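# Shelve the aisle-floor cartons in the far-end shelf section

## Task

Take every carton lying on the aisle floor and set it on a shelf in the final shelving section at the far end of the aisle (left or right side both count). Each carton must rest directly on the shelf board rather than on another carton, sit level, and stay entirely within the shelf's edge. The robot must stay upright and must not finish leaning, or the task fails.

## Robot and tools

ROBOT. TidyBot++ is a four-caster mobile base, 0.54 m long, 0.50 m wide and 0.38 m tall. It carries one seven-joint arm with a two-finger gripper. The shoulder sits 0.12 m ahead of the base centre, 0.68 m off the floor. Segment lengths are 0.42 m upper arm, 0.31 m forearm, and 0.31 m from wrist to hand point. At the start the arm is folded, the hand points down, and the wrist reaches up to 0.08 m past the base front. Cameras: base_camera (fixed on the base, looking forward) and wrist_camera (looks along the hand, fisheye).

FRAMES. Base frame: origin on the floor below the base centre, x forward, y left, z up, in metres. hand_pose and hand_target are reported in this frame. hand_pose is the midpoint of the closed finger pads; the hand's z axis runs out along the fingers and the fingers open along its y axis. The odometry frame is the base frame as it stood at scene start. base_odometry counts wheel turns only, so slip appears as travel; heading is in rad, left positive, within -3.142 to 3.142. base_tilt is in degrees, with forward and right positive.

TOOL move. One action per call, built from any of "base", "joints", "target", plus optional "speeds" and "min_time_s". "cameras" picks the images returned (base_camera, wrist_camera, or "all"; [] for none); "blocking" false returns within about 0.5 s while motion continues. A call without an action just reports state and images.
- base: an object with relative offsets from where the base currently is, measured along its own axes at command start: translate_m (metres, forward positive, -2 to 2), strafe_m (metres, left positive, -2 to 2), rotate_rad (radians, counter-clockwise/left positive, -6.3 to 6.3). The base drives straight toward the resulting point. Base moves time out after 14 s.
- joints: absolute angle targets keyed by name: joint_1_rad to joint_7_rad in radians and gripper_pos from 0 (open, pads about 85 mm apart) to 1 (closed). Ranges: joint_2_rad ±2.249, joint_4_rad ±2.579, joint_6_rad ±2.099; joints 1, 3, 5, 7 are unlimited but take the shorter way, so turn in steps under half a turn. joint_1_rad positive is clockwise from above, opposite to heading. Pad gap is roughly 85 x (1 - gripper_pos) mm.
- target: one flat list of seven numbers, an absolute hand pose in the base frame: x, y, z in metres, then quaternion qw, qx, qy, qz. Alongside it, "joints" may contain only gripper_pos or the call is refused.
- speeds: caps for this action only: translate_m and strafe_m 0.05-0.5 m/s (give the cap under just one key when combining them), rotate_rad 0.1-1.57 rad/s, gripper_pos 0.234-0.993 per s.
- min_time_s: 0.1-8 s, slowest allowed duration of each arm motion.

TOOL wait: seconds (0-10); returns state, earlier if running moves settle. stop: brakes all running motions. zoom_image: camera plus region [x0, y0, x1, y1] in pixels, at most 504 square, from the latest image of that camera. read_manual: licence texts only. finished_scene: scene (1 or 2); call nothing after it in the same reply. Scene 1 is practice and may be skipped; scene 2's task comes in its result.

RESULTS. base_status, joint_status and hand_status read "moving", "done", "off_target" (resting away from target, maybe still pushing), or stops: "contact_stop", "time_out", "torque_fault", "limit_stop_at_motor_heat". A stop you did not order cancels the remaining move/wait/finished_scene calls in that reply. "not_followed" with "cause:" means a self-collision check withheld arm targets; "pose unreachable" similar for a target. "ARM HIT" flags a hard hit on the base or the arm itself. on_its_own lists unrequested actions. motor_effort gives percent of motor maximum, bracketed value the peak. MOTOR HOT warns of heating; OVER-TEMPERATURE FAULT makes the arm sag for 30-60 s.

PRACTICAL NOTES. After a target, hand_pose typically lands within about 3 cm; correct by adding (wanted minus read) to your last target's x, y, z. To hold a loaded hand still, resend hand_target, not hand_pose. Held loads make the arm sag. For joints, resend last command plus (wanted minus read). A hand pointing down reaches no higher than about 0.94 m, and only near the base. Unreachable targets can wander up to 10 s and end in time_out. The gripper spring makes fingers touch sooner than the reading suggests; a gripper "off_target" means it closed on something and is squeezing.

AVOID. Cartons are empty and crush easily: close gently, slowly, just past first contact. Do not drop cartons, release them while moving, or slam them down. Do not drive or swing the arm into shelves; a snag above about 0.6 m while the base moves can topple the robot, and reaching far out from the folded pose or swinging a stretched arm sideways can too. Pull the arm back or back the base away to right a lean. Avoid torque faults (104.5 N m joints 1-4, 51.3 N m joints 5-7), hard pushes, and long stretched holds that overheat motors. Fingers sent near the floor may strike it. Thinking time advances the scene.

Each tool is called after ">>>" in YAML: its name, and indented under it one key for each argument.

## Session

>>> move:
  joints: {"joint_6_rad": 0.5}
  cameras: ["all"]

Scene clock: 1.97 s.
move: done
base_odometry: x=+0.000 y=+0.000 heading=+0.000
base_tilt: forward=+0.1 right=-0.1
base_status: not commanded
joint_positions: joint_1_rad=+0.029 joint_2_rad=-0.347 joint_3_rad=+3.178 joint_4_rad=-2.534 joint_5_rad=-0.041 joint_6_rad=+0.460 joint_7_rad=+1.554 gripper_pos=+0.002
joint_status: all done
motor_effort: joint_1_rad=-1(2) joint_2_rad=-5(5) joint_3_rad=+1(1) joint_4_rad=+17(18) joint_5_rad=+1(1) joint_6_rad=+10(10) joint_7_rad=+1(1)
hand_pose: x=+0.5390 y=-0.0331 z=+0.8469 quat_wxyz=(+0.005, +0.759, -0.054, +0.649)
hand_target: x=+0.5406 y=-0.0338 z=+0.8591 quat_wxyz=(+0.006, +0.746, -0.054, +0.664)
hand_status: not commanded
pictures: base_camera, wrist_camera

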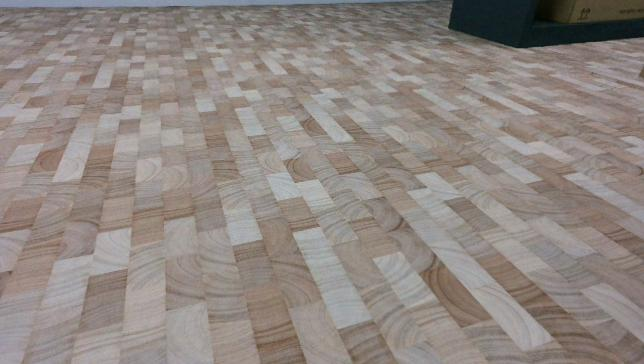

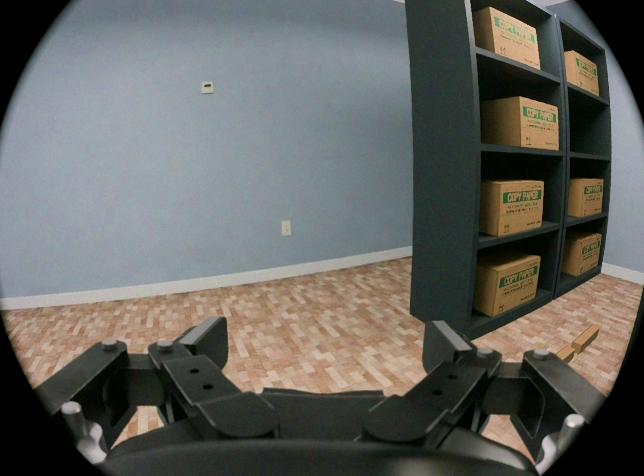

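>>> move:
  base: {"rotate_rad": -0.75}
  cameras: ["all"]

Scene clock: 4.17 s.
move: done
base_odometry: x=+0.000 y=+0.000 heading=-0.750
base_tilt: forward=+0.1 right=-0.1
base_status: done
joint_positions: joint_1_rad=+0.029 joint_2_rad=-0.347 joint_3_rad=+3.178 joint_4_rad=-2.534 joint_5_rad=-0.041 joint_6_rad=+0.460 joint_7_rad=+1.554 gripper_pos=+0.002
joint_status: not commanded
motor_effort: joint_1_rad=-2(2) joint_2_rad=-5(6) joint_3_rad=+0(2) joint_4_rad=+17(18) joint_5_rad=+1(2) joint_6_rad=+9(11) joint_7_rad=+1(1)
hand_pose: x=+0.5390 y=-0.0332 z=+0.8470 quat_wxyz=(+0.005, +0.759, -0.054, +0.649)
hand_target: x=+0.5406 y=-0.0338 z=+0.8591 quat_wxyz=(+0.006, +0.746, -0.054, +0.664)
hand_status: not commanded
pictures: base_camera, wrist_camera

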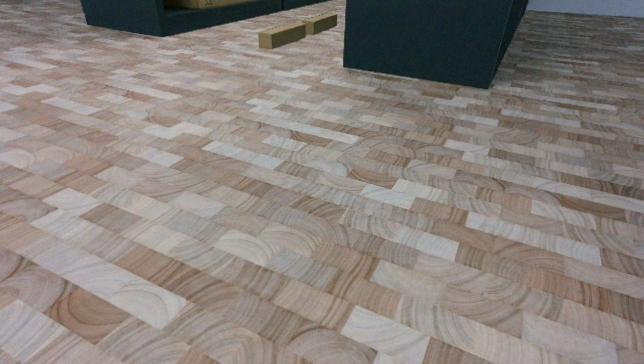

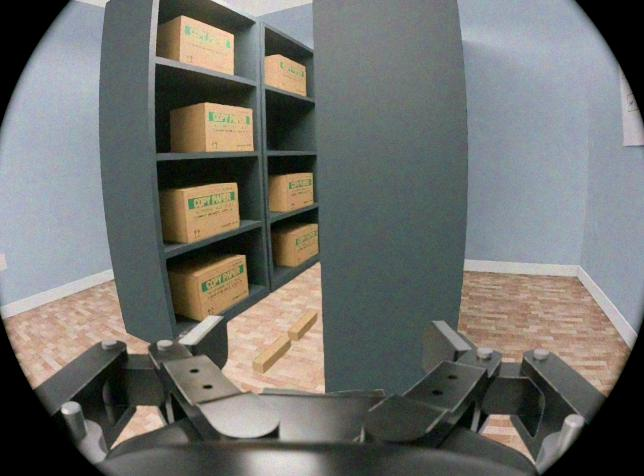

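>>> move:
  base: {"rotate_rad": -0.57}

>>> move:
  base: {"strafe_m": 1.25, "translate_m": 0.3}
  cameras: ["all"]

Scene clock: 7.40 s.
move: done
base_odometry: x=+0.000 y=+0.000 heading=-1.319
base_tilt: forward=+0.1 right=-0.1
base_status: done
joint_positions: joint_1_rad=+0.029 joint_2_rad=-0.347 joint_3_rad=+3.179 joint_4_rad=-2.534 joint_5_rad=-0.041 joint_6_rad=+0.460 joint_7_rad=+1.554 gripper_pos=+0.002
joint_status: not commanded
motor_effort: joint_1_rad=-1(2) joint_2_rad=-5(5) joint_3_rad=-1(2) joint_4_rad=+17(18) joint_5_rad=+1(2) joint_6_rad=+9(11) joint_7_rad=+1(1)
hand_pose: x=+0.5390 y=-0.0333 z=+0.8470 quat_wxyz=(+0.006, +0.759, -0.055, +0.649)
hand_target: x=+0.5406 y=-0.0338 z=+0.8591 quat_wxyz=(+0.006, +0.746, -0.054, +0.664)
hand_status: not commanded
pictures: none

Scene clock: 11.37 s.
move: done
base_odometry: x=+1.286 y=+0.021 heading=-1.319
base_tilt: forward=+0.1 right=-0.1
base_status: done
joint_positions: joint_1_rad=+0.029 joint_2_rad=-0.347 joint_3_rad=+3.179 joint_4_rad=-2.534 joint_5_rad=-0.041 joint_6_rad=+0.460 joint_7_rad=+1.554 gripper_pos=+0.002
joint_status: not commanded
motor_effort: joint_1_rad=-2(2) joint_2_rad=-5(6) joint_3_rad=-1(2) joint_4_rad=+17(18) joint_5_rad=+1(2) joint_6_rad=+8(11) joint_7_rad=+2(2)
hand_pose: x=+0.5390 y=-0.0333 z=+0.8470 quat_wxyz=(+0.006, +0.759, -0.055, +0.649)
hand_target: x=+0.5406 y=-0.0338 z=+0.8591 quat_wxyz=(+0.006, +0.746, -0.054, +0.664)
hand_status: not commanded
pictures: base_camera, wrist_camera

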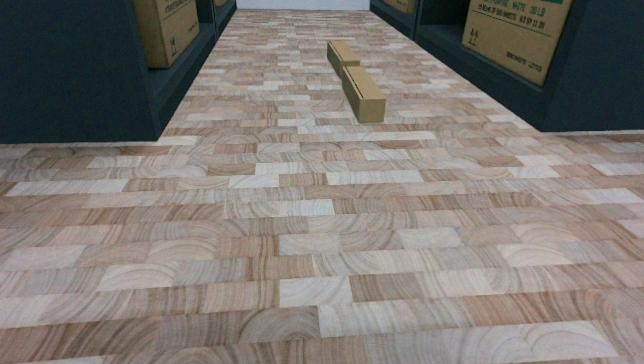

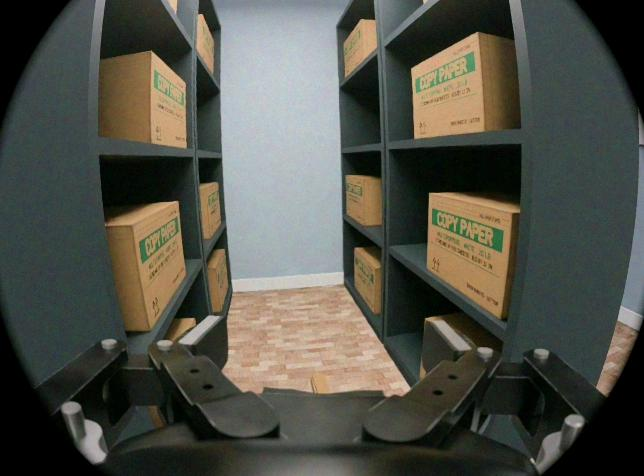

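>>> zoom_image:
  camera: "base_camera"
  region: [290, 20, 420, 140]

Scaled by 3.877.

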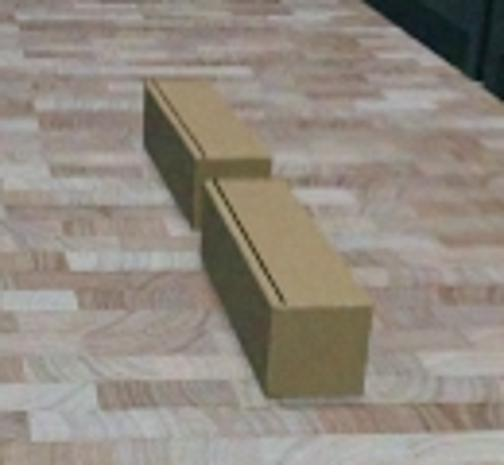

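>>> zoom_image:
  camera: "base_camera"
  region: [140, 0, 300, 140]

>>> zoom_image:
  camera: "base_camera"
  region: [340, 0, 600, 140]

>>> zoom_image:
  camera: "wrist_camera"
  region: [180, 0, 410, 340]

Scaled by 3.150.

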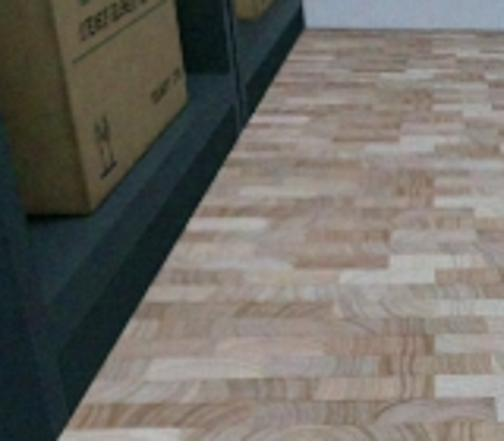

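Scaled by 1.938.

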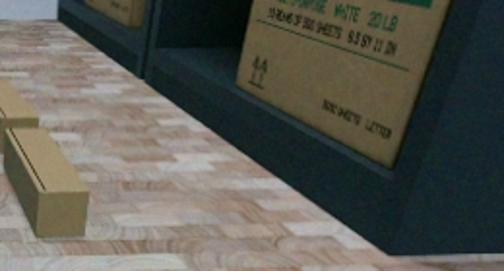

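Scaled by 1.482.

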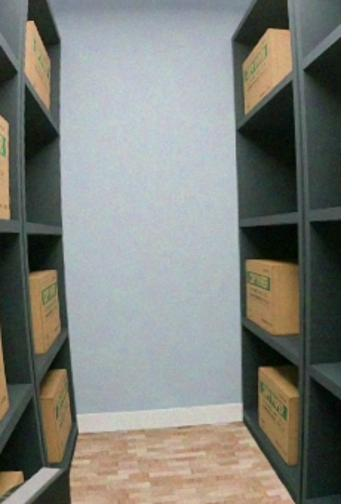

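>>> zoom_image:
  camera: "base_camera"
  region: [70, 130, 574, 364]

Scaled by 1.000.

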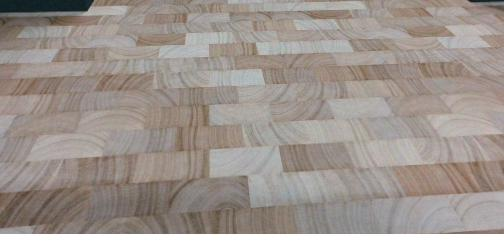

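>>> move:
  base: {"translate_m": 0.267, "strafe_m": -0.185, "rotate_rad": 0.085}
  joints: {"joint_1_rad": 0.02, "joint_2_rad": 1.0, "joint_3_rad": 3.145, "joint_4_rad": -2.2, "joint_5_rad": 0.0, "joint_6_rad": 0.85, "joint_7_rad": 1.61}
  min_time_s: 2.5
  cameras: ["all"]

Scene clock: 22.97 s.
move: done
base_odometry: x=+1.173 y=-0.284 heading=-1.234
base_tilt: forward=+0.1 right=-0.1
base_status: done
joint_positions: joint_1_rad=+0.029 joint_2_rad=+0.961 joint_3_rad=+3.163 joint_4_rad=-2.228 joint_5_rad=-0.037 joint_6_rad=+0.808 joint_7_rad=+1.554 gripper_pos=+0.002
joint_status: all done
motor_effort: joint_1_rad=-1(3) joint_2_rad=-29(30) joint_3_rad=+0(2) joint_4_rad=+3(18) joint_5_rad=+1(2) joint_6_rad=+7(11) joint_7_rad=+0(2)
hand_pose: x=+0.6627 y=-0.0344 z=+0.3833 quat_wxyz=(+0.020, +0.928, -0.040, +0.371)
hand_target: x=+0.6761 y=-0.0117 z=+0.3765 quat_wxyz=(+0.013, +0.923, +0.009, +0.385)
hand_status: not commanded
pictures: base_camera, wrist_camera

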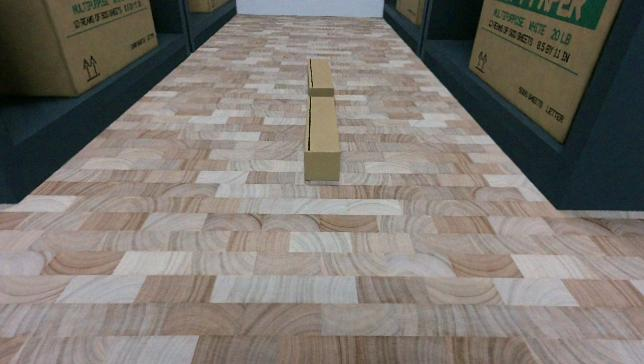

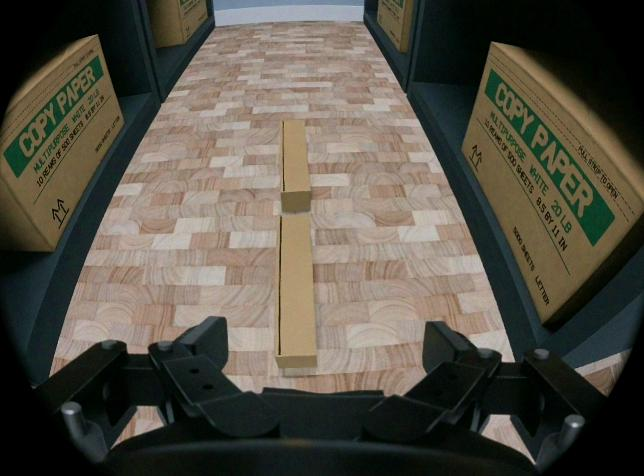

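>>> move:
  base: {"translate_m": 0.13}
  joints: {"joint_1_rad": -0.015, "joint_2_rad": 1.5, "joint_3_rad": 3.122, "joint_4_rad": -1.72, "joint_5_rad": 0.042, "joint_6_rad": 0.88, "joint_7_rad": 1.625}
  min_time_s: 2
  cameras: ["all"]

Scene clock: 26.57 s.
move: done
base_odometry: x=+1.216 y=-0.407 heading=-1.234
base_tilt: forward=+0.1 right=-0.1
base_status: done
joint_positions: joint_1_rad=+0.001 joint_2_rad=+1.458 joint_3_rad=+3.139 joint_4_rad=-1.746 joint_5_rad=+0.005 joint_6_rad=+0.839 joint_7_rad=+1.565 gripper_pos=+0.002
joint_status: all done
motor_effort: joint_1_rad=-2(3) joint_2_rad=-34(36) joint_3_rad=-1(2) joint_4_rad=+2(5) joint_5_rad=+1(2) joint_6_rad=+7(9) joint_7_rad=+0(2)
hand_pose: x=+0.7360 y=+0.0032 z=+0.1936 quat_wxyz=(-0.003, +0.925, -0.001, +0.379)
hand_target: x=+0.7371 y=+0.0313 z=+0.1822 quat_wxyz=(-0.011, +0.919, +0.047, +0.391)
hand_status: not commanded
pictures: base_camera, wrist_camera

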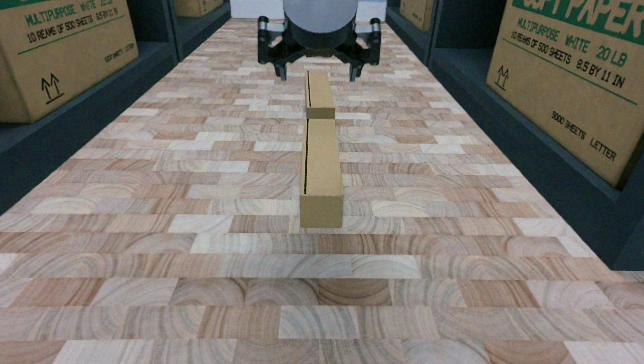

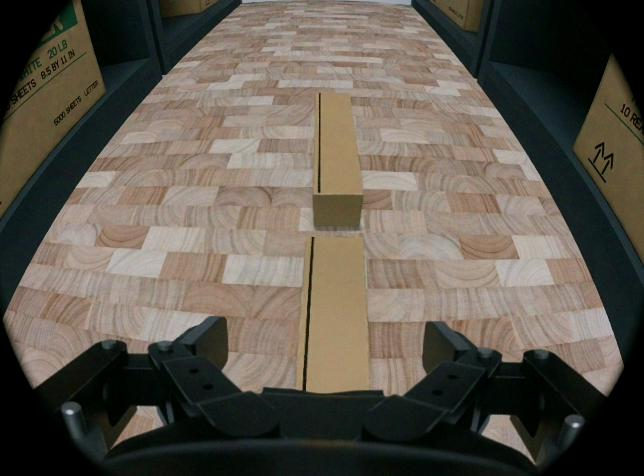

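>>> move:
  joints: {"joint_1_rad": 0.027, "joint_2_rad": 1.805, "joint_3_rad": 3.122, "joint_4_rad": -1.375, "joint_5_rad": 0.042, "joint_6_rad": 0.88, "joint_7_rad": 1.625, "gripper_pos": 0.2}
  min_time_s: 2
  cameras: ["all"]

Scene clock: 31.30 s.
move: done
base_odometry: x=+1.216 y=-0.407 heading=-1.234
base_tilt: forward=+0.1 right=-0.1
base_status: not commanded
joint_positions: joint_1_rad=+0.011 joint_2_rad=+1.760 joint_3_rad=+3.139 joint_4_rad=-1.401 joint_5_rad=+0.005 joint_6_rad=+0.840 joint_7_rad=+1.565 gripper_pos=+0.200
joint_status: all done
motor_effort: joint_1_rad=+0(2) joint_2_rad=-35(37) joint_3_rad=-1(2) joint_4_rad=+3(4) joint_5_rad=+1(2) joint_6_rad=+7(9) joint_7_rad=+1(2)
hand_pose: x=+0.7542 y=-0.0035 z=+0.0764 quat_wxyz=(-0.001, +0.917, -0.006, +0.399)
hand_target: x=+0.7485 y=+0.0034 z=+0.0631 quat_wxyz=(+0.000, +0.912, +0.025, +0.409)
hand_status: not commanded
pictures: base_camera, wrist_camera

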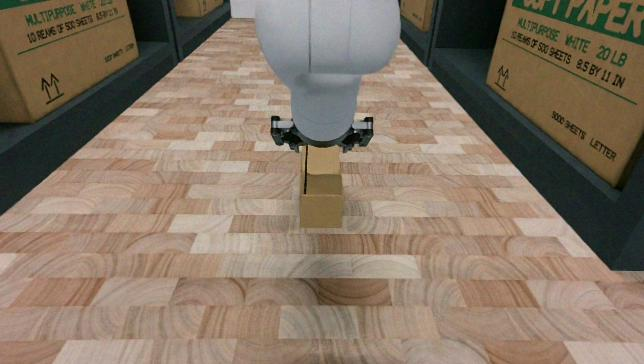

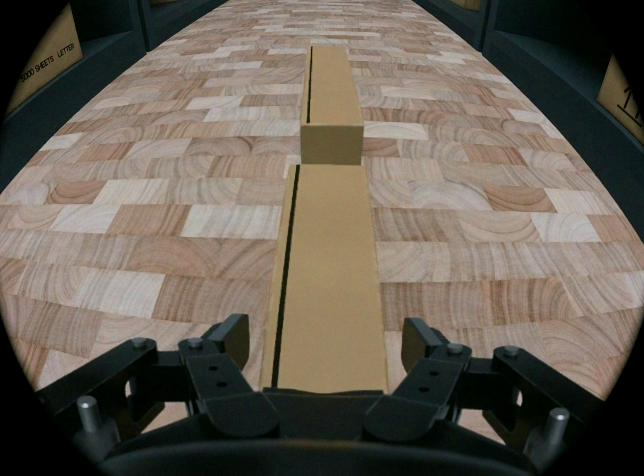

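>>> move:
  joints: {"joint_2_rad": 1.906, "joint_4_rad": -1.264, "joint_6_rad": 0.88}
  min_time_s: 1.5

>>> move:
  joints: {"gripper_pos": 0.31}
  speeds: {"gripper_pos": 0.234}
  cameras: ["all"]

Scene clock: 34.37 s.
move: done
base_odometry: x=+1.216 y=-0.407 heading=-1.234
base_tilt: forward=+0.1 right=-0.1
base_status: not commanded
joint_positions: joint_1_rad=+0.011 joint_2_rad=+1.858 joint_3_rad=+3.139 joint_4_rad=-1.292 joint_5_rad=+0.005 joint_6_rad=+0.840 joint_7_rad=+1.565 gripper_pos=+0.200
joint_status: all done
motor_effort: joint_1_rad=-1(2) joint_2_rad=-34(36) joint_3_rad=-1(2) joint_4_rad=+3(5) joint_5_rad=+1(1) joint_6_rad=+7(8) joint_7_rad=+0(2)
hand_pose: x=+0.7505 y=-0.0036 z=+0.0391 quat_wxyz=(-0.001, +0.915, -0.006, +0.404)
hand_target: x=+0.7419 y=+0.0028 z=+0.0246 quat_wxyz=(+0.000, +0.910, +0.024, +0.413)
hand_status: not commanded
pictures: none

Scene clock: 35.40 s.
move: done
base_odometry: x=+1.216 y=-0.407 heading=-1.234
base_tilt: forward=+0.1 right=-0.1
base_status: not commanded
joint_positions: joint_1_rad=+0.011 joint_2_rad=+1.858 joint_3_rad=+3.139 joint_4_rad=-1.291 joint_5_rad=+0.005 joint_6_rad=+0.841 joint_7_rad=+1.565 gripper_pos=+0.311
joint_status: all done
motor_effort: joint_1_rad=-2(2) joint_2_rad=-35(35) joint_3_rad=+0(2) joint_4_rad=+4(5) joint_5_rad=+1(1) joint_6_rad=+7(8) joint_7_rad=+1(1)
hand_pose: x=+0.7506 y=-0.0036 z=+0.0391 quat_wxyz=(-0.001, +0.914, -0.006, +0.405)
hand_target: x=+0.7419 y=+0.0028 z=+0.0246 quat_wxyz=(+0.000, +0.910, +0.024, +0.413)
hand_status: not commanded
pictures: base_camera, wrist_camera

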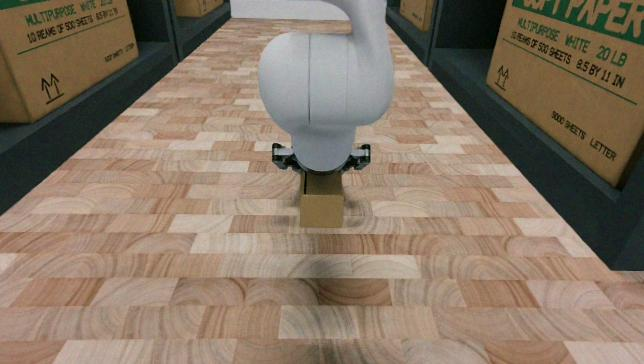

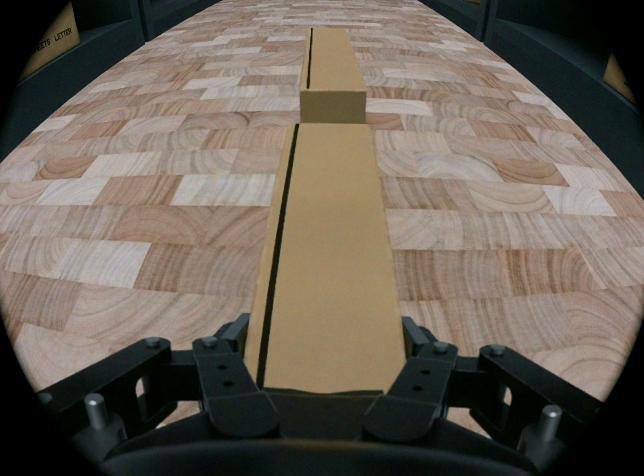

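>>> move:
  joints: {"gripper_pos": 0.33}
  speeds: {"gripper_pos": 0.234}

>>> move:
  joints: {"gripper_pos": 0.34}
  speeds: {"gripper_pos": 0.234}

>>> move:
  joints: {"gripper_pos": 0.347}
  speeds: {"gripper_pos": 0.234}
  cameras: ["wrist_camera"]

Scene clock: 36.47 s.
move: done
base_odometry: x=+1.216 y=-0.407 heading=-1.234
base_tilt: forward=+0.1 right=-0.1
base_status: not commanded
joint_positions: joint_1_rad=+0.011 joint_2_rad=+1.858 joint_3_rad=+3.139 joint_4_rad=-1.291 joint_5_rad=+0.005 joint_6_rad=+0.841 joint_7_rad=+1.565 gripper_pos=+0.330
joint_status: all done
motor_effort: joint_1_rad=-2(2) joint_2_rad=-35(35) joint_3_rad=-1(1) joint_4_rad=+4(4) joint_5_rad=+1(1) joint_6_rad=+6(8) joint_7_rad=+0(1)
hand_pose: x=+0.7507 y=-0.0036 z=+0.0392 quat_wxyz=(-0.001, +0.914, -0.006, +0.405)
hand_target: x=+0.7419 y=+0.0028 z=+0.0246 quat_wxyz=(+0.000, +0.910, +0.024, +0.413)
hand_status: not commanded
pictures: none

Scene clock: 37.30 s.
move: done
base_odometry: x=+1.216 y=-0.407 heading=-1.234
base_tilt: forward=+0.1 right=-0.1
base_status: not commanded
joint_positions: joint_1_rad=+0.011 joint_2_rad=+1.858 joint_3_rad=+3.139 joint_4_rad=-1.291 joint_5_rad=+0.005 joint_6_rad=+0.841 joint_7_rad=+1.565 gripper_pos=+0.337
joint_status: all done
motor_effort: joint_1_rad=-1(2) joint_2_rad=-34(35) joint_3_rad=-1(2) joint_4_rad=+4(4) joint_5_rad=+1(1) joint_6_rad=+7(8) joint_7_rad=+1(1)
hand_pose: x=+0.7507 y=-0.0036 z=+0.0392 quat_wxyz=(-0.001, +0.914, -0.006, +0.405)
hand_target: x=+0.7419 y=+0.0028 z=+0.0246 quat_wxyz=(+0.000, +0.910, +0.024, +0.413)
hand_status: not commanded
pictures: none

Scene clock: 38.10 s.
move: done
base_odometry: x=+1.216 y=-0.407 heading=-1.234
base_tilt: forward=+0.1 right=-0.1
base_status: not commanded
joint_positions: joint_1_rad=+0.011 joint_2_rad=+1.858 joint_3_rad=+3.139 joint_4_rad=-1.291 joint_5_rad=+0.005 joint_6_rad=+0.841 joint_7_rad=+1.565 gripper_pos=+0.345
joint_status: all done
motor_effort: joint_1_rad=-1(2) joint_2_rad=-34(34) joint_3_rad=+0(2) joint_4_rad=+4(4) joint_5_rad=+0(1) joint_6_rad=+6(8) joint_7_rad=+1(2)
hand_pose: x=+0.7508 y=-0.0036 z=+0.0393 quat_wxyz=(-0.001, +0.914, -0.006, +0.405)
hand_target: x=+0.7419 y=+0.0028 z=+0.0246 quat_wxyz=(+0.000, +0.910, +0.024, +0.413)
hand_status: not commanded

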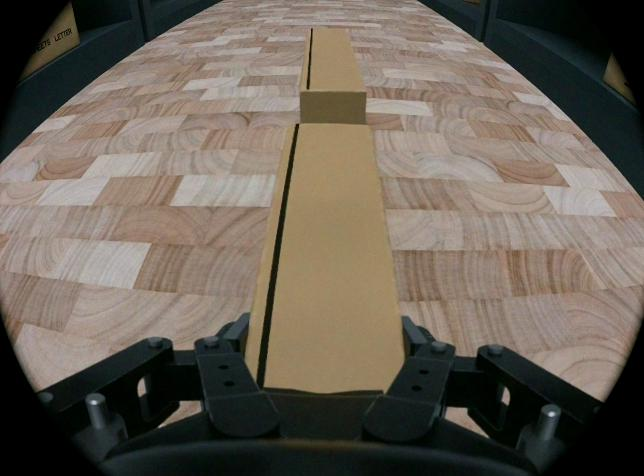

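>>> move:
  joints: {"joint_2_rad": 1.8, "joint_4_rad": -1.28, "joint_6_rad": 0.88}
  min_time_s: 1

>>> move:
  joints: {"joint_2_rad": 1.45, "joint_4_rad": -1.75, "joint_6_rad": 0.88}
  min_time_s: 2
  cameras: ["all"]

>>> move:
  base: {"translate_m": -0.45}
  cameras: ["base_camera"]

Scene clock: 40.17 s.
move: done
base_odometry: x=+1.216 y=-0.407 heading=-1.234
base_tilt: forward=+0.1 right=-0.1
base_status: not commanded
joint_positions: joint_1_rad=+0.011 joint_2_rad=+1.813 joint_3_rad=+3.139 joint_4_rad=-1.291 joint_5_rad=+0.005 joint_6_rad=+0.842 joint_7_rad=+1.565 gripper_pos=+0.345
joint_status: all done
motor_effort: joint_1_rad=-1(2) joint_2_rad=-36(38) joint_3_rad=-1(1) joint_4_rad=+5(6) joint_5_rad=+1(1) joint_6_rad=+8(10) joint_7_rad=+0(1)
hand_pose: x=+0.7792 y=-0.0039 z=+0.0686 quat_wxyz=(-0.001, +0.905, -0.006, +0.426)
hand_target: x=+0.8000 y=+0.0013 z=+0.0898 quat_wxyz=(+0.003, +0.891, +0.025, +0.454)
hand_status: not commanded
pictures: none

Scene clock: 42.47 s.
move: done
base_odometry: x=+1.216 y=-0.407 heading=-1.234
base_tilt: forward=+0.1 right=-0.1
base_status: not commanded
joint_positions: joint_1_rad=+0.011 joint_2_rad=+1.467 joint_3_rad=+3.139 joint_4_rad=-1.729 joint_5_rad=+0.005 joint_6_rad=+0.842 joint_7_rad=+1.565 gripper_pos=+0.345
joint_status: all done
motor_effort: joint_1_rad=-1(2) joint_2_rad=-36(38) joint_3_rad=-1(2) joint_4_rad=+3(6) joint_5_rad=+1(1) joint_6_rad=+7(10) joint_7_rad=+1(2)
hand_pose: x=+0.7409 y=-0.0032 z=+0.1919 quat_wxyz=(-0.001, +0.923, -0.006, +0.384)
hand_target: x=+0.7464 y=+0.0052 z=+0.2072 quat_wxyz=(-0.003, +0.916, +0.028, +0.400)
hand_status: not commanded
pictures: base_camera, wrist_camera

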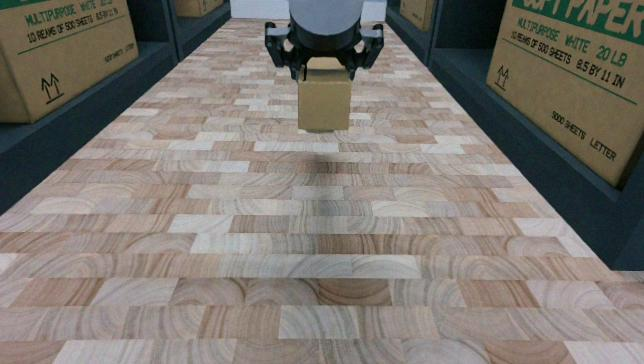

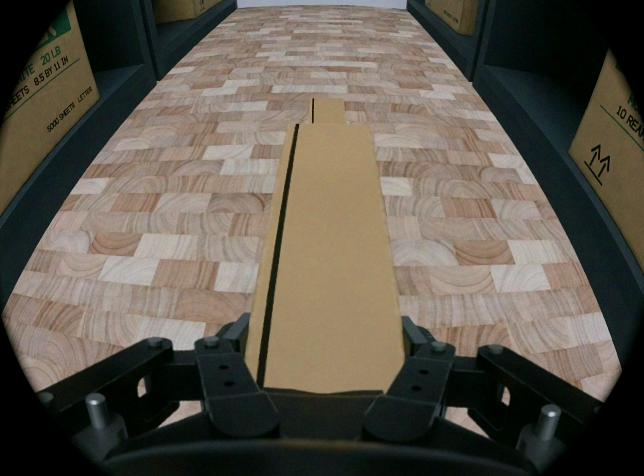

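Scene clock: 44.80 s.
move: done
base_odometry: x=+1.067 y=+0.018 heading=-1.234
base_tilt: forward=+0.1 right=-0.1
base_status: done
joint_positions: joint_1_rad=+0.015 joint_2_rad=+1.462 joint_3_rad=+3.136 joint_4_rad=-1.741 joint_5_rad=+0.008 joint_6_rad=+0.843 joint_7_rad=+1.565 gripper_pos=+0.345
joint_status: not commanded
motor_effort: joint_1_rad=-1(2) joint_2_rad=-35(37) joint_3_rad=-1(2) joint_4_rad=+3(5) joint_5_rad=+1(1) joint_6_rad=+8(9) joint_7_rad=+1(2)
hand_pose: x=+0.7372 y=-0.0031 z=+0.1927 quat_wxyz=(-0.003, +0.925, -0.007, +0.381)
hand_target: x=+0.7464 y=+0.0052 z=+0.2072 quat_wxyz=(-0.003, +0.916, +0.028, +0.400)
hand_status: not commanded

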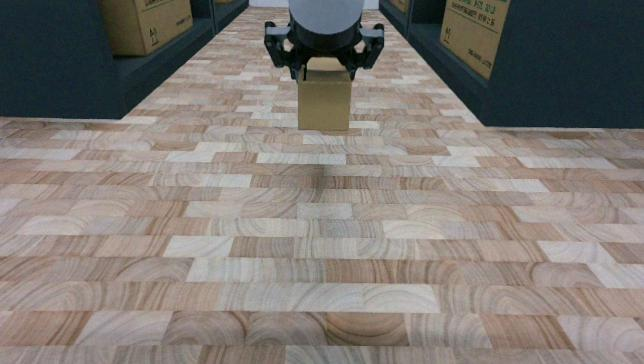

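>>> move:
  joints: {"joint_1_rad": 1.5}
  min_time_s: 2.5

>>> move:
  joints: {"joint_2_rad": 1.87, "joint_4_rad": -1.264, "joint_6_rad": 0.88}
  min_time_s: 2.5
  cameras: ["wrist_camera"]

Scene clock: 47.90 s.
move: done
base_odometry: x=+1.067 y=+0.018 heading=-1.234
base_tilt: forward=+0.1 right=-0.1
base_status: not commanded
joint_positions: joint_1_rad=+1.492 joint_2_rad=+1.462 joint_3_rad=+3.130 joint_4_rad=-1.741 joint_5_rad=+0.010 joint_6_rad=+0.843 joint_7_rad=+1.565 gripper_pos=+0.345
joint_status: all done
motor_effort: joint_1_rad=-1(4) joint_2_rad=-35(36) joint_3_rad=-2(3) joint_4_rad=+3(4) joint_5_rad=+1(2) joint_6_rad=+7(8) joint_7_rad=+1(2)
hand_pose: x=+0.1778 y=-0.6154 z=+0.1929 quat_wxyz=(+0.252, +0.679, -0.627, +0.286)
hand_target: x=+0.1855 y=-0.6239 z=+0.2072 quat_wxyz=(+0.267, +0.698, -0.594, +0.298)
hand_status: not commanded
pictures: none

Scene clock: 50.73 s.
move: done
base_odometry: x=+1.067 y=+0.018 heading=-1.234
base_tilt: forward=+0.1 right=-0.1
base_status: not commanded
joint_positions: joint_1_rad=+1.492 joint_2_rad=+1.828 joint_3_rad=+3.130 joint_4_rad=-1.292 joint_5_rad=+0.010 joint_6_rad=+0.843 joint_7_rad=+1.565 gripper_pos=+0.345
joint_status: all done
motor_effort: joint_1_rad=-1(2) joint_2_rad=-35(38) joint_3_rad=-1(2) joint_4_rad=+4(5) joint_5_rad=+1(1) joint_6_rad=+8(10) joint_7_rad=+2(2)
hand_pose: x=+0.1791 y=-0.6479 z=+0.0588 quat_wxyz=(+0.279, +0.666, -0.617, +0.313)
hand_target: x=+0.1842 y=-0.6428 z=+0.0474 quat_wxyz=(+0.290, +0.685, -0.588, +0.317)
hand_status: not commanded

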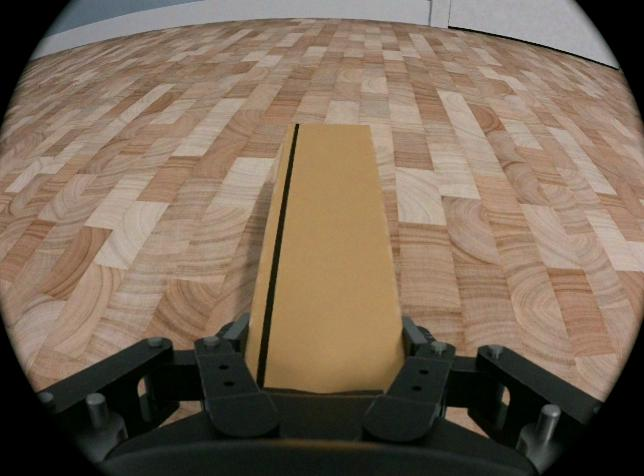

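>>> move:
  joints: {"joint_2_rad": 1.897, "joint_4_rad": -1.264, "joint_6_rad": 0.88}
  min_time_s: 1.2

>>> move:
  joints: {"joint_2_rad": 1.91, "joint_4_rad": -1.264, "joint_6_rad": 0.88}
  min_time_s: 1.2

Scene clock: 52.50 s.
move: done
base_odometry: x=+1.067 y=+0.018 heading=-1.234
base_tilt: forward=+0.1 right=-0.1
base_status: not commanded
joint_positions: joint_1_rad=+1.492 joint_2_rad=+1.850 joint_3_rad=+3.130 joint_4_rad=-1.292 joint_5_rad=+0.010 joint_6_rad=+0.843 joint_7_rad=+1.565 gripper_pos=+0.345
joint_status: all done
motor_effort: joint_1_rad=-2(2) joint_2_rad=-36(37) joint_3_rad=-2(2) joint_4_rad=+4(6) joint_5_rad=+1(2) joint_6_rad=+8(10) joint_7_rad=+1(2)
hand_pose: x=+0.1780 y=-0.6339 z=+0.0443 quat_wxyz=(+0.272, +0.669, -0.621, +0.306)
hand_target: x=+0.1830 y=-0.6255 z=+0.0302 quat_wxyz=(+0.281, +0.689, -0.592, +0.309)
hand_status: not commanded
pictures: none

Scene clock: 54.00 s.
move: done
base_odometry: x=+1.067 y=+0.018 heading=-1.234
base_tilt: forward=+0.1 right=-0.1
base_status: not commanded
joint_positions: joint_1_rad=+1.492 joint_2_rad=+1.858 joint_3_rad=+3.130 joint_4_rad=-1.292 joint_5_rad=+0.010 joint_6_rad=+0.844 joint_7_rad=+1.565 gripper_pos=+0.345
joint_status: all done
motor_effort: joint_1_rad=-1(2) joint_2_rad=-34(37) joint_3_rad=-1(2) joint_4_rad=+4(5) joint_5_rad=+0(1) joint_6_rad=+7(9) joint_7_rad=+0(1)
hand_pose: x=+0.1776 y=-0.6290 z=+0.0394 quat_wxyz=(+0.270, +0.670, -0.622, +0.303)
hand_target: x=+0.1824 y=-0.6170 z=+0.0221 quat_wxyz=(+0.277, +0.691, -0.594, +0.305)
hand_status: not commanded
pictures: none

>>> move:
  joints: {"joint_2_rad": 1.917, "joint_4_rad": -1.264, "joint_6_rad": 0.88}
  min_time_s: 1

>>> move:
  joints: {"gripper_pos": 0.26}
  speeds: {"gripper_pos": 0.234}
  cameras: ["wrist_camera"]

Scene clock: 55.53 s.
move: done
base_odometry: x=+1.067 y=+0.018 heading=-1.234
base_tilt: forward=+0.1 right=-0.1
base_status: not commanded
joint_positions: joint_1_rad=+1.492 joint_2_rad=+1.859 joint_3_rad=+3.130 joint_4_rad=-1.292 joint_5_rad=+0.010 joint_6_rad=+0.844 joint_7_rad=+1.565 gripper_pos=+0.345
joint_status: all done
motor_effort: joint_1_rad=-2(2) joint_2_rad=-33(35) joint_3_rad=-1(2) joint_4_rad=+4(4) joint_5_rad=+1(1) joint_6_rad=+7(8) joint_7_rad=+1(1)
hand_pose: x=+0.1776 y=-0.6289 z=+0.0394 quat_wxyz=(+0.270, +0.670, -0.622, +0.303)
hand_target: x=+0.1821 y=-0.6124 z=+0.0178 quat_wxyz=(+0.275, +0.692, -0.595, +0.302)
hand_status: not commanded
pictures: none

Scene clock: 56.47 s.
move: done
base_odometry: x=+1.067 y=+0.018 heading=-1.234
base_tilt: forward=+0.1 right=+0.0
base_status: not commanded
joint_positions: joint_1_rad=+1.492 joint_2_rad=+1.867 joint_3_rad=+3.130 joint_4_rad=-1.290 joint_5_rad=+0.010 joint_6_rad=+0.845 joint_7_rad=+1.565 gripper_pos=+0.261
joint_status: all done
motor_effort: joint_1_rad=-1(2) joint_2_rad=-34(35) joint_3_rad=-2(2) joint_4_rad=+4(4) joint_5_rad=+1(1) joint_6_rad=+8(8) joint_7_rad=+0(2)
hand_pose: x=+0.1772 y=-0.6250 z=+0.0349 quat_wxyz=(+0.268, +0.671, -0.622, +0.301)
hand_target: x=+0.1821 y=-0.6124 z=+0.0178 quat_wxyz=(+0.275, +0.692, -0.595, +0.302)
hand_status: not commanded

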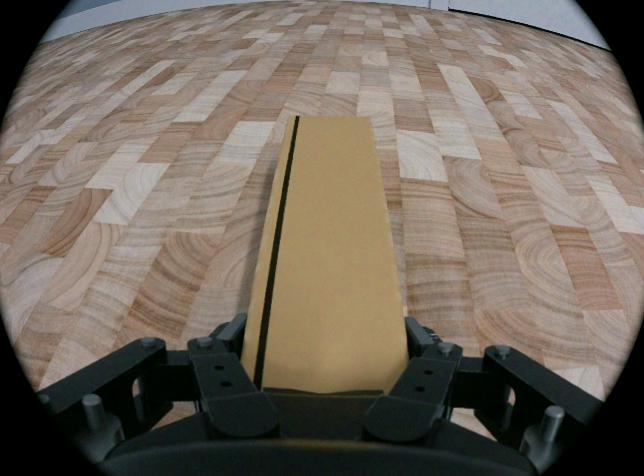

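>>> move:
  joints: {"gripper_pos": 0.1}
  speeds: {"gripper_pos": 0.5}

>>> move:
  joints: {"joint_2_rad": 1.4, "joint_4_rad": -1.76, "joint_6_rad": 0.88}
  min_time_s: 1.5

>>> move:
  joints: {"joint_1_rad": 0.03, "joint_2_rad": 1.0, "joint_4_rad": -2.2, "joint_6_rad": 0.88}
  min_time_s: 1.5
  cameras: ["wrist_camera"]

>>> move:
  base: {"translate_m": 0.76}
  cameras: ["all"]

Scene clock: 58.17 s.
move: done
base_odometry: x=+1.067 y=+0.018 heading=-1.234
base_tilt: forward=+0.1 right=-0.1
base_status: not commanded
joint_positions: joint_1_rad=+1.492 joint_2_rad=+1.867 joint_3_rad=+3.130 joint_4_rad=-1.290 joint_5_rad=+0.010 joint_6_rad=+0.845 joint_7_rad=+1.565 gripper_pos=+0.101
joint_status: all done
motor_effort: joint_1_rad=-1(2) joint_2_rad=-34(35) joint_3_rad=-1(2) joint_4_rad=+4(4) joint_5_rad=+1(1) joint_6_rad=+8(8) joint_7_rad=+1(1)
hand_pose: x=+0.1772 y=-0.6244 z=+0.0344 quat_wxyz=(+0.268, +0.671, -0.622, +0.301)
hand_target: x=+0.1821 y=-0.6124 z=+0.0178 quat_wxyz=(+0.275, +0.692, -0.595, +0.302)
hand_status: not commanded
pictures: none

Scene clock: 59.97 s.
move: done
base_odometry: x=+1.067 y=+0.018 heading=-1.234
base_tilt: forward=+0.1 right=-0.1
base_status: not commanded
joint_positions: joint_1_rad=+1.492 joint_2_rad=+1.411 joint_3_rad=+3.130 joint_4_rad=-1.736 joint_5_rad=+0.010 joint_6_rad=+0.846 joint_7_rad=+1.565 gripper_pos=+0.101
joint_status: all done
motor_effort: joint_1_rad=-1(2) joint_2_rad=-36(37) joint_3_rad=-1(2) joint_4_rad=+4(5) joint_5_rad=+1(1) joint_6_rad=+8(9) joint_7_rad=+1(2)
hand_pose: x=+0.1800 y=-0.6427 z=+0.2267 quat_wxyz=(+0.270, +0.671, -0.619, +0.305)
hand_target: x=+0.1867 y=-0.6416 z=+0.2369 quat_wxyz=(+0.280, +0.692, -0.589, +0.311)
hand_status: not commanded
pictures: none

Scene clock: 62.67 s.
move: done
base_odometry: x=+1.067 y=+0.018 heading=-1.234
base_tilt: forward=+0.1 right=-0.1
base_status: not commanded
joint_positions: joint_1_rad=+0.040 joint_2_rad=+1.018 joint_3_rad=+3.124 joint_4_rad=-2.176 joint_5_rad=+0.013 joint_6_rad=+0.846 joint_7_rad=+1.565 gripper_pos=+0.101
joint_status: all done
motor_effort: joint_1_rad=-2(5) joint_2_rad=-30(37) joint_3_rad=+0(3) joint_4_rad=+3(4) joint_5_rad=+1(2) joint_6_rad=+7(9) joint_7_rad=+1(2)
hand_pose: x=+0.6824 y=-0.0085 z=+0.3709 quat_wxyz=(-0.005, +0.922, -0.014, +0.387)
hand_target: x=+0.6825 y=+0.0054 z=+0.3838 quat_wxyz=(-0.002, +0.916, +0.031, +0.400)
hand_status: not commanded

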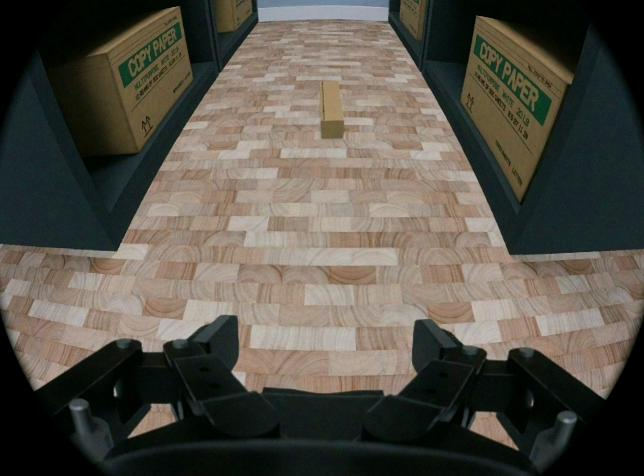

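Scene clock: 65.67 s.
move: done
base_odometry: x=+1.318 y=-0.700 heading=-1.234
base_tilt: forward=+0.1 right=-0.1
base_status: done
joint_positions: joint_1_rad=+0.039 joint_2_rad=+1.014 joint_3_rad=+3.124 joint_4_rad=-2.191 joint_5_rad=+0.013 joint_6_rad=+0.847 joint_7_rad=+1.565 gripper_pos=+0.101
joint_status: not commanded
motor_effort: joint_1_rad=-1(3) joint_2_rad=-30(31) joint_3_rad=-2(2) joint_4_rad=+3(5) joint_5_rad=+1(1) joint_6_rad=+7(9) joint_7_rad=+1(2)
hand_pose: x=+0.6763 y=-0.0076 z=+0.3705 quat_wxyz=(-0.005, +0.924, -0.013, +0.382)
hand_target: x=+0.6825 y=+0.0054 z=+0.3838 quat_wxyz=(-0.002, +0.916, +0.031, +0.400)
hand_status: not commanded
pictures: base_camera, wrist_camera

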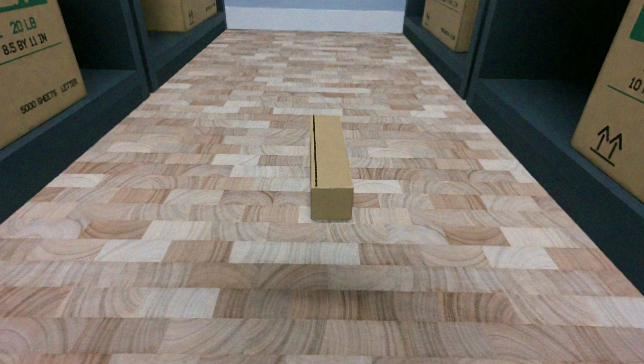

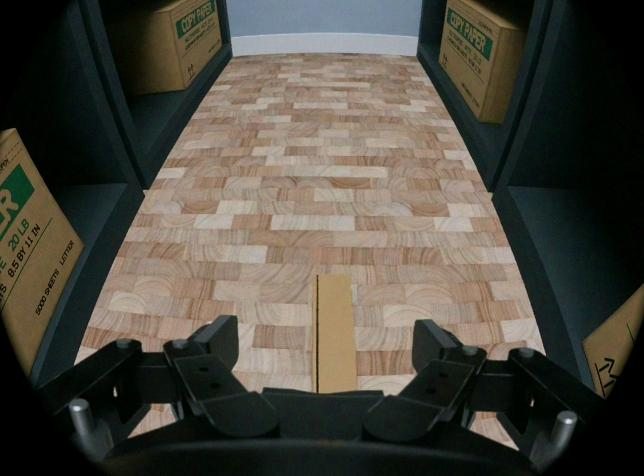

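>>> move:
  base: {"translate_m": 0.024, "strafe_m": -0.01}
  joints: {"joint_2_rad": 1.805, "joint_4_rad": -1.375, "joint_6_rad": 0.88, "gripper_pos": 0.2}
  min_time_s: 2.5
  cameras: ["all"]

Scene clock: 69.60 s.
move: done
base_odometry: x=+1.317 y=-0.726 heading=-1.234
base_tilt: forward=+0.1 right=-0.1
base_status: done
joint_positions: joint_1_rad=+0.039 joint_2_rad=+1.764 joint_3_rad=+3.124 joint_4_rad=-1.403 joint_5_rad=+0.013 joint_6_rad=+0.848 joint_7_rad=+1.565 gripper_pos=+0.200
joint_status: all done
motor_effort: joint_1_rad=-1(2) joint_2_rad=-35(38) joint_3_rad=-2(2) joint_4_rad=+4(4) joint_5_rad=+1(2) joint_6_rad=+7(9) joint_7_rad=+1(2)
hand_pose: x=+0.7521 y=-0.0118 z=+0.0751 quat_wxyz=(-0.003, +0.916, -0.019, +0.400)
hand_target: x=+0.7486 y=+0.0015 z=+0.0632 quat_wxyz=(+0.000, +0.912, +0.024, +0.409)
hand_status: not commanded
pictures: base_camera, wrist_camera

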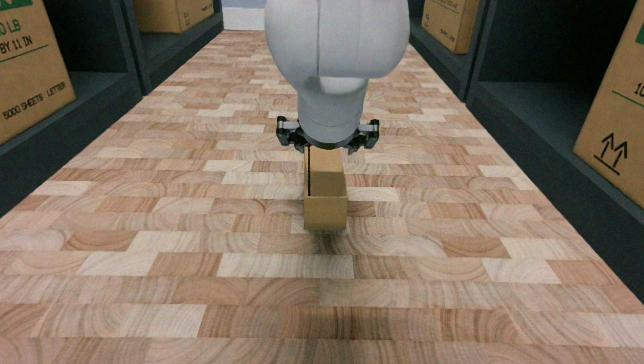

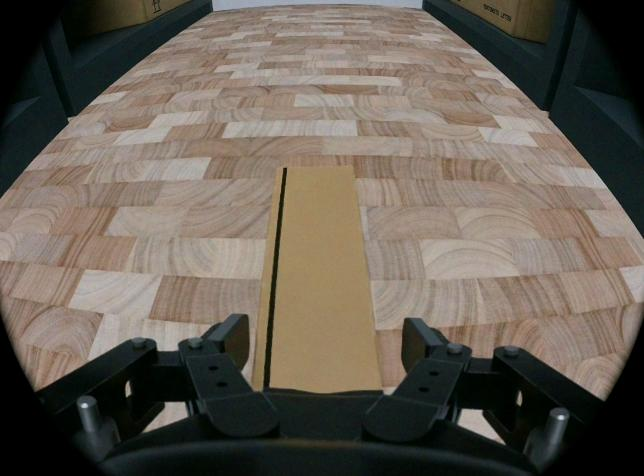

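>>> move:
  joints: {"joint_1_rad": 0.014, "gripper_pos": 0.1}
  cameras: ["wrist_camera"]

Scene clock: 70.70 s.
move: done
base_odometry: x=+1.317 y=-0.726 heading=-1.234
base_tilt: forward=+0.1 right=-0.1
base_status: not commanded
joint_positions: joint_1_rad=+0.026 joint_2_rad=+1.764 joint_3_rad=+3.124 joint_4_rad=-1.403 joint_5_rad=+0.013 joint_6_rad=+0.848 joint_7_rad=+1.565 gripper_pos=+0.101
joint_status: all done
motor_effort: joint_1_rad=-1(3) joint_2_rad=-35(35) joint_3_rad=-1(2) joint_4_rad=+3(4) joint_5_rad=+1(1) joint_6_rad=+7(8) joint_7_rad=+1(1)
hand_pose: x=+0.7522 y=-0.0038 z=+0.0751 quat_wxyz=(-0.006, +0.916, -0.013, +0.400)
hand_target: x=+0.7485 y=+0.0116 z=+0.0632 quat_wxyz=(-0.003, +0.912, +0.031, +0.409)
hand_status: not commanded

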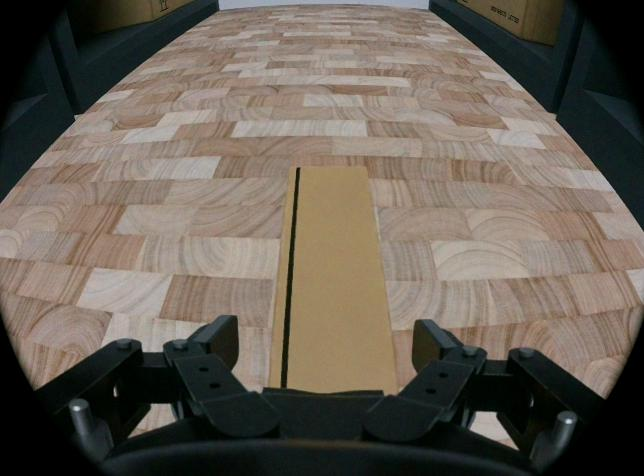

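>>> move:
  joints: {"joint_1_rad": 0.047}

>>> move:
  joints: {"joint_2_rad": 1.904, "joint_4_rad": -1.264, "joint_6_rad": 0.88}
  min_time_s: 1.5

>>> move:
  joints: {"gripper_pos": 0.3}
  speeds: {"gripper_pos": 0.234}
  cameras: ["wrist_camera"]

Scene clock: 71.80 s.
move: done
base_odometry: x=+1.317 y=-0.726 heading=-1.234
base_tilt: forward=+0.1 right=-0.1
base_status: not commanded
joint_positions: joint_1_rad=+0.040 joint_2_rad=+1.764 joint_3_rad=+3.124 joint_4_rad=-1.403 joint_5_rad=+0.013 joint_6_rad=+0.848 joint_7_rad=+1.565 gripper_pos=+0.101
joint_status: all done
motor_effort: joint_1_rad=-1(2) joint_2_rad=-35(35) joint_3_rad=-1(2) joint_4_rad=+3(4) joint_5_rad=+1(1) joint_6_rad=+7(8) joint_7_rad=+1(1)
hand_pose: x=+0.7521 y=-0.0129 z=+0.0751 quat_wxyz=(-0.003, +0.916, -0.020, +0.400)
hand_target: x=+0.7485 y=-0.0092 z=+0.0632 quat_wxyz=(+0.004, +0.912, +0.016, +0.409)
hand_status: not commanded
pictures: none

Scene clock: 73.60 s.
move: done
base_odometry: x=+1.317 y=-0.726 heading=-1.234
base_tilt: forward=+0.1 right=-0.1
base_status: not commanded
joint_positions: joint_1_rad=+0.040 joint_2_rad=+1.855 joint_3_rad=+3.124 joint_4_rad=-1.292 joint_5_rad=+0.013 joint_6_rad=+0.848 joint_7_rad=+1.565 gripper_pos=+0.101
joint_status: all done
motor_effort: joint_1_rad=-1(2) joint_2_rad=-35(36) joint_3_rad=-1(2) joint_4_rad=+4(5) joint_5_rad=+1(1) joint_6_rad=+7(9) joint_7_rad=+0(2)
hand_pose: x=+0.7537 y=-0.0136 z=+0.0427 quat_wxyz=(-0.002, +0.912, -0.020, +0.409)
hand_target: x=+0.7431 y=-0.0097 z=+0.0258 quat_wxyz=(+0.005, +0.910, +0.015, +0.414)
hand_status: not commanded
pictures: none

Scene clock: 75.03 s.
move: done
base_odometry: x=+1.317 y=-0.726 heading=-1.234
base_tilt: forward=+0.1 right=-0.1
base_status: not commanded
joint_positions: joint_1_rad=+0.040 joint_2_rad=+1.855 joint_3_rad=+3.124 joint_4_rad=-1.292 joint_5_rad=+0.013 joint_6_rad=+0.848 joint_7_rad=+1.565 gripper_pos=+0.299
joint_status: all done
motor_effort: joint_1_rad=-1(2) joint_2_rad=-34(35) joint_3_rad=-1(2) joint_4_rad=+4(5) joint_5_rad=+1(1) joint_6_rad=+6(9) joint_7_rad=+0(2)
hand_pose: x=+0.7538 y=-0.0136 z=+0.0427 quat_wxyz=(-0.002, +0.912, -0.020, +0.409)
hand_target: x=+0.7431 y=-0.0097 z=+0.0258 quat_wxyz=(+0.005, +0.910, +0.015, +0.414)
hand_status: not commanded

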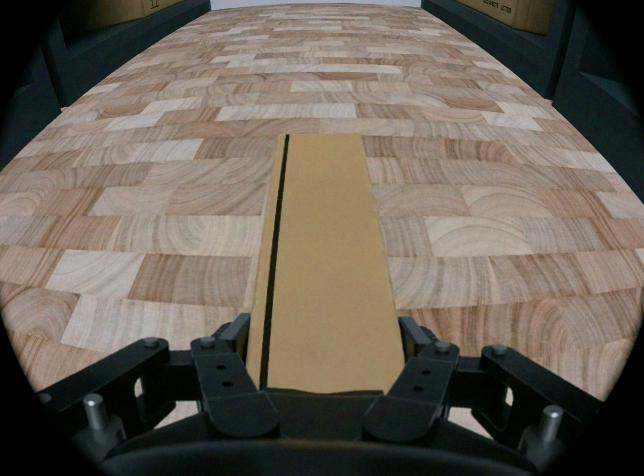

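>>> move:
  joints: {"gripper_pos": 0.33}
  speeds: {"gripper_pos": 0.234}

>>> move:
  joints: {"gripper_pos": 0.34}
  speeds: {"gripper_pos": 0.234}

>>> move:
  joints: {"gripper_pos": 0.347}
  speeds: {"gripper_pos": 0.234}
  cameras: ["wrist_camera"]

Scene clock: 76.47 s.
move: done
base_odometry: x=+1.317 y=-0.726 heading=-1.234
base_tilt: forward=+0.1 right=-0.1
base_status: not commanded
joint_positions: joint_1_rad=+0.040 joint_2_rad=+1.855 joint_3_rad=+3.124 joint_4_rad=-1.291 joint_5_rad=+0.013 joint_6_rad=+0.849 joint_7_rad=+1.565 gripper_pos=+0.329
joint_status: all done
motor_effort: joint_1_rad=-1(2) joint_2_rad=-33(34) joint_3_rad=-1(2) joint_4_rad=+4(4) joint_5_rad=+1(1) joint_6_rad=+6(8) joint_7_rad=+1(1)
hand_pose: x=+0.7540 y=-0.0136 z=+0.0429 quat_wxyz=(-0.002, +0.912, -0.020, +0.410)
hand_target: x=+0.7431 y=-0.0097 z=+0.0258 quat_wxyz=(+0.005, +0.910, +0.015, +0.414)
hand_status: not commanded
pictures: none

Scene clock: 77.27 s.
move: done
base_odometry: x=+1.317 y=-0.726 heading=-1.234
base_tilt: forward=+0.1 right=-0.1
base_status: not commanded
joint_positions: joint_1_rad=+0.040 joint_2_rad=+1.855 joint_3_rad=+3.124 joint_4_rad=-1.291 joint_5_rad=+0.013 joint_6_rad=+0.849 joint_7_rad=+1.565 gripper_pos=+0.337
joint_status: all done
motor_effort: joint_1_rad=-1(1) joint_2_rad=-33(33) joint_3_rad=-1(1) joint_4_rad=+3(5) joint_5_rad=+1(1) joint_6_rad=+5(7) joint_7_rad=+2(2)
hand_pose: x=+0.7541 y=-0.0136 z=+0.0430 quat_wxyz=(-0.002, +0.912, -0.020, +0.410)
hand_target: x=+0.7431 y=-0.0097 z=+0.0258 quat_wxyz=(+0.005, +0.910, +0.015, +0.414)
hand_status: not commanded
pictures: none

Scene clock: 78.10 s.
move: done
base_odometry: x=+1.317 y=-0.726 heading=-1.234
base_tilt: forward=+0.1 right=-0.1
base_status: not commanded
joint_positions: joint_1_rad=+0.040 joint_2_rad=+1.855 joint_3_rad=+3.124 joint_4_rad=-1.291 joint_5_rad=+0.013 joint_6_rad=+0.850 joint_7_rad=+1.565 gripper_pos=+0.344
joint_status: all done
motor_effort: joint_1_rad=-1(2) joint_2_rad=-32(33) joint_3_rad=-2(2) joint_4_rad=+4(4) joint_5_rad=+1(1) joint_6_rad=+6(7) joint_7_rad=+1(1)
hand_pose: x=+0.7542 y=-0.0136 z=+0.0431 quat_wxyz=(-0.002, +0.912, -0.020, +0.410)
hand_target: x=+0.7431 y=-0.0097 z=+0.0258 quat_wxyz=(+0.005, +0.910, +0.015, +0.414)
hand_status: not commanded

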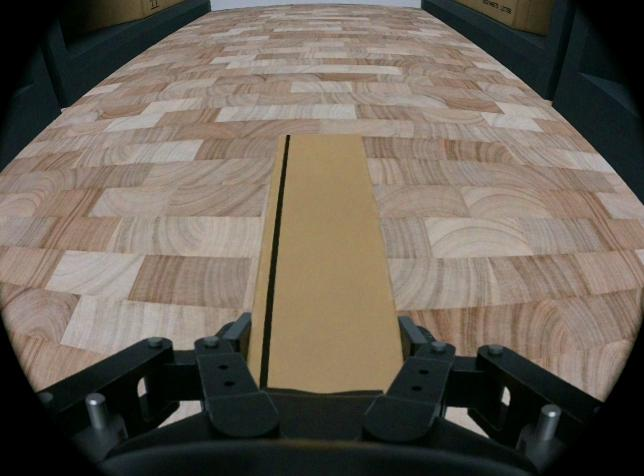

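>>> move:
  joints: {"joint_2_rad": 1.78, "joint_4_rad": -1.28, "joint_6_rad": 0.88}
  min_time_s: 1.2

>>> move:
  joints: {"joint_2_rad": 1.0, "joint_4_rad": -2.1, "joint_6_rad": 0.76}
  min_time_s: 2.5
  cameras: ["all"]

Scene clock: 81.40 s.
move: done
base_odometry: x=+1.317 y=-0.726 heading=-1.234
base_tilt: forward=+0.1 right=-0.1
base_status: not commanded
joint_positions: joint_1_rad=+0.040 joint_2_rad=+1.790 joint_3_rad=+3.124 joint_4_rad=-1.291 joint_5_rad=+0.013 joint_6_rad=+0.850 joint_7_rad=+1.566 gripper_pos=+0.344
joint_status: all done
motor_effort: joint_1_rad=+0(2) joint_2_rad=-37(37) joint_3_rad=-1(2) joint_4_rad=+5(6) joint_5_rad=+1(1) joint_6_rad=+8(9) joint_7_rad=+1(2)
hand_pose: x=+0.7943 y=-0.0152 z=+0.0857 quat_wxyz=(-0.002, +0.898, -0.020, +0.440)
hand_target: x=+0.8115 y=-0.0128 z=+0.1035 quat_wxyz=(+0.008, +0.886, +0.016, +0.463)
hand_status: not commanded
pictures: none

Scene clock: 84.20 s.
move: done
base_odometry: x=+1.317 y=-0.726 heading=-1.234
base_tilt: forward=+0.1 right=-0.1
base_status: not commanded
joint_positions: joint_1_rad=+0.040 joint_2_rad=+1.015 joint_3_rad=+3.124 joint_4_rad=-2.077 joint_5_rad=+0.013 joint_6_rad=+0.807 joint_7_rad=+1.566 gripper_pos=+0.344
joint_status: all done
motor_effort: joint_1_rad=-1(2) joint_2_rad=-32(39) joint_3_rad=-1(2) joint_4_rad=+5(6) joint_5_rad=+1(2) joint_6_rad=+8(10) joint_7_rad=+0(1)
hand_pose: x=+0.7271 y=-0.0103 z=+0.3865 quat_wxyz=(-0.004, +0.909, -0.013, +0.416)
hand_target: x=+0.7096 y=-0.0061 z=+0.3790 quat_wxyz=(+0.003, +0.920, +0.025, +0.391)
hand_status: not commanded
pictures: base_camera, wrist_camera

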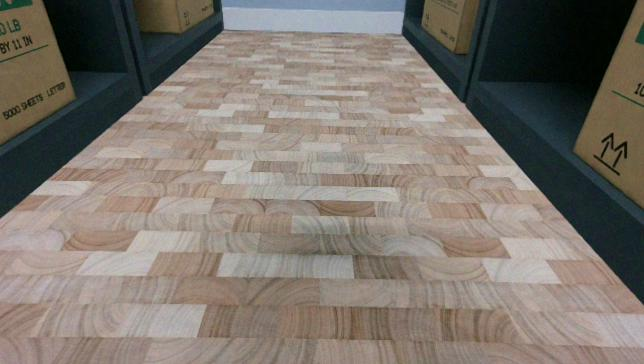

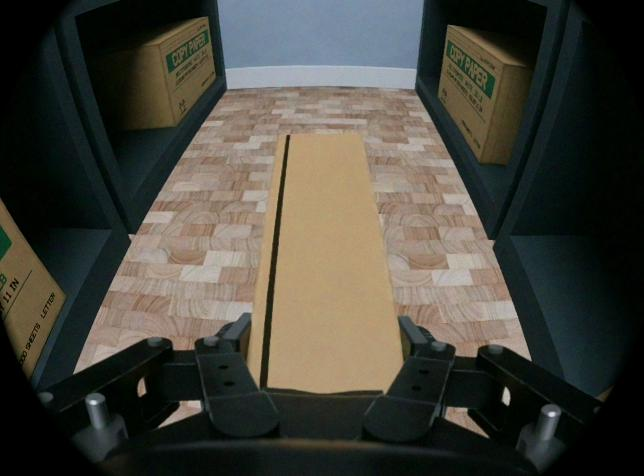

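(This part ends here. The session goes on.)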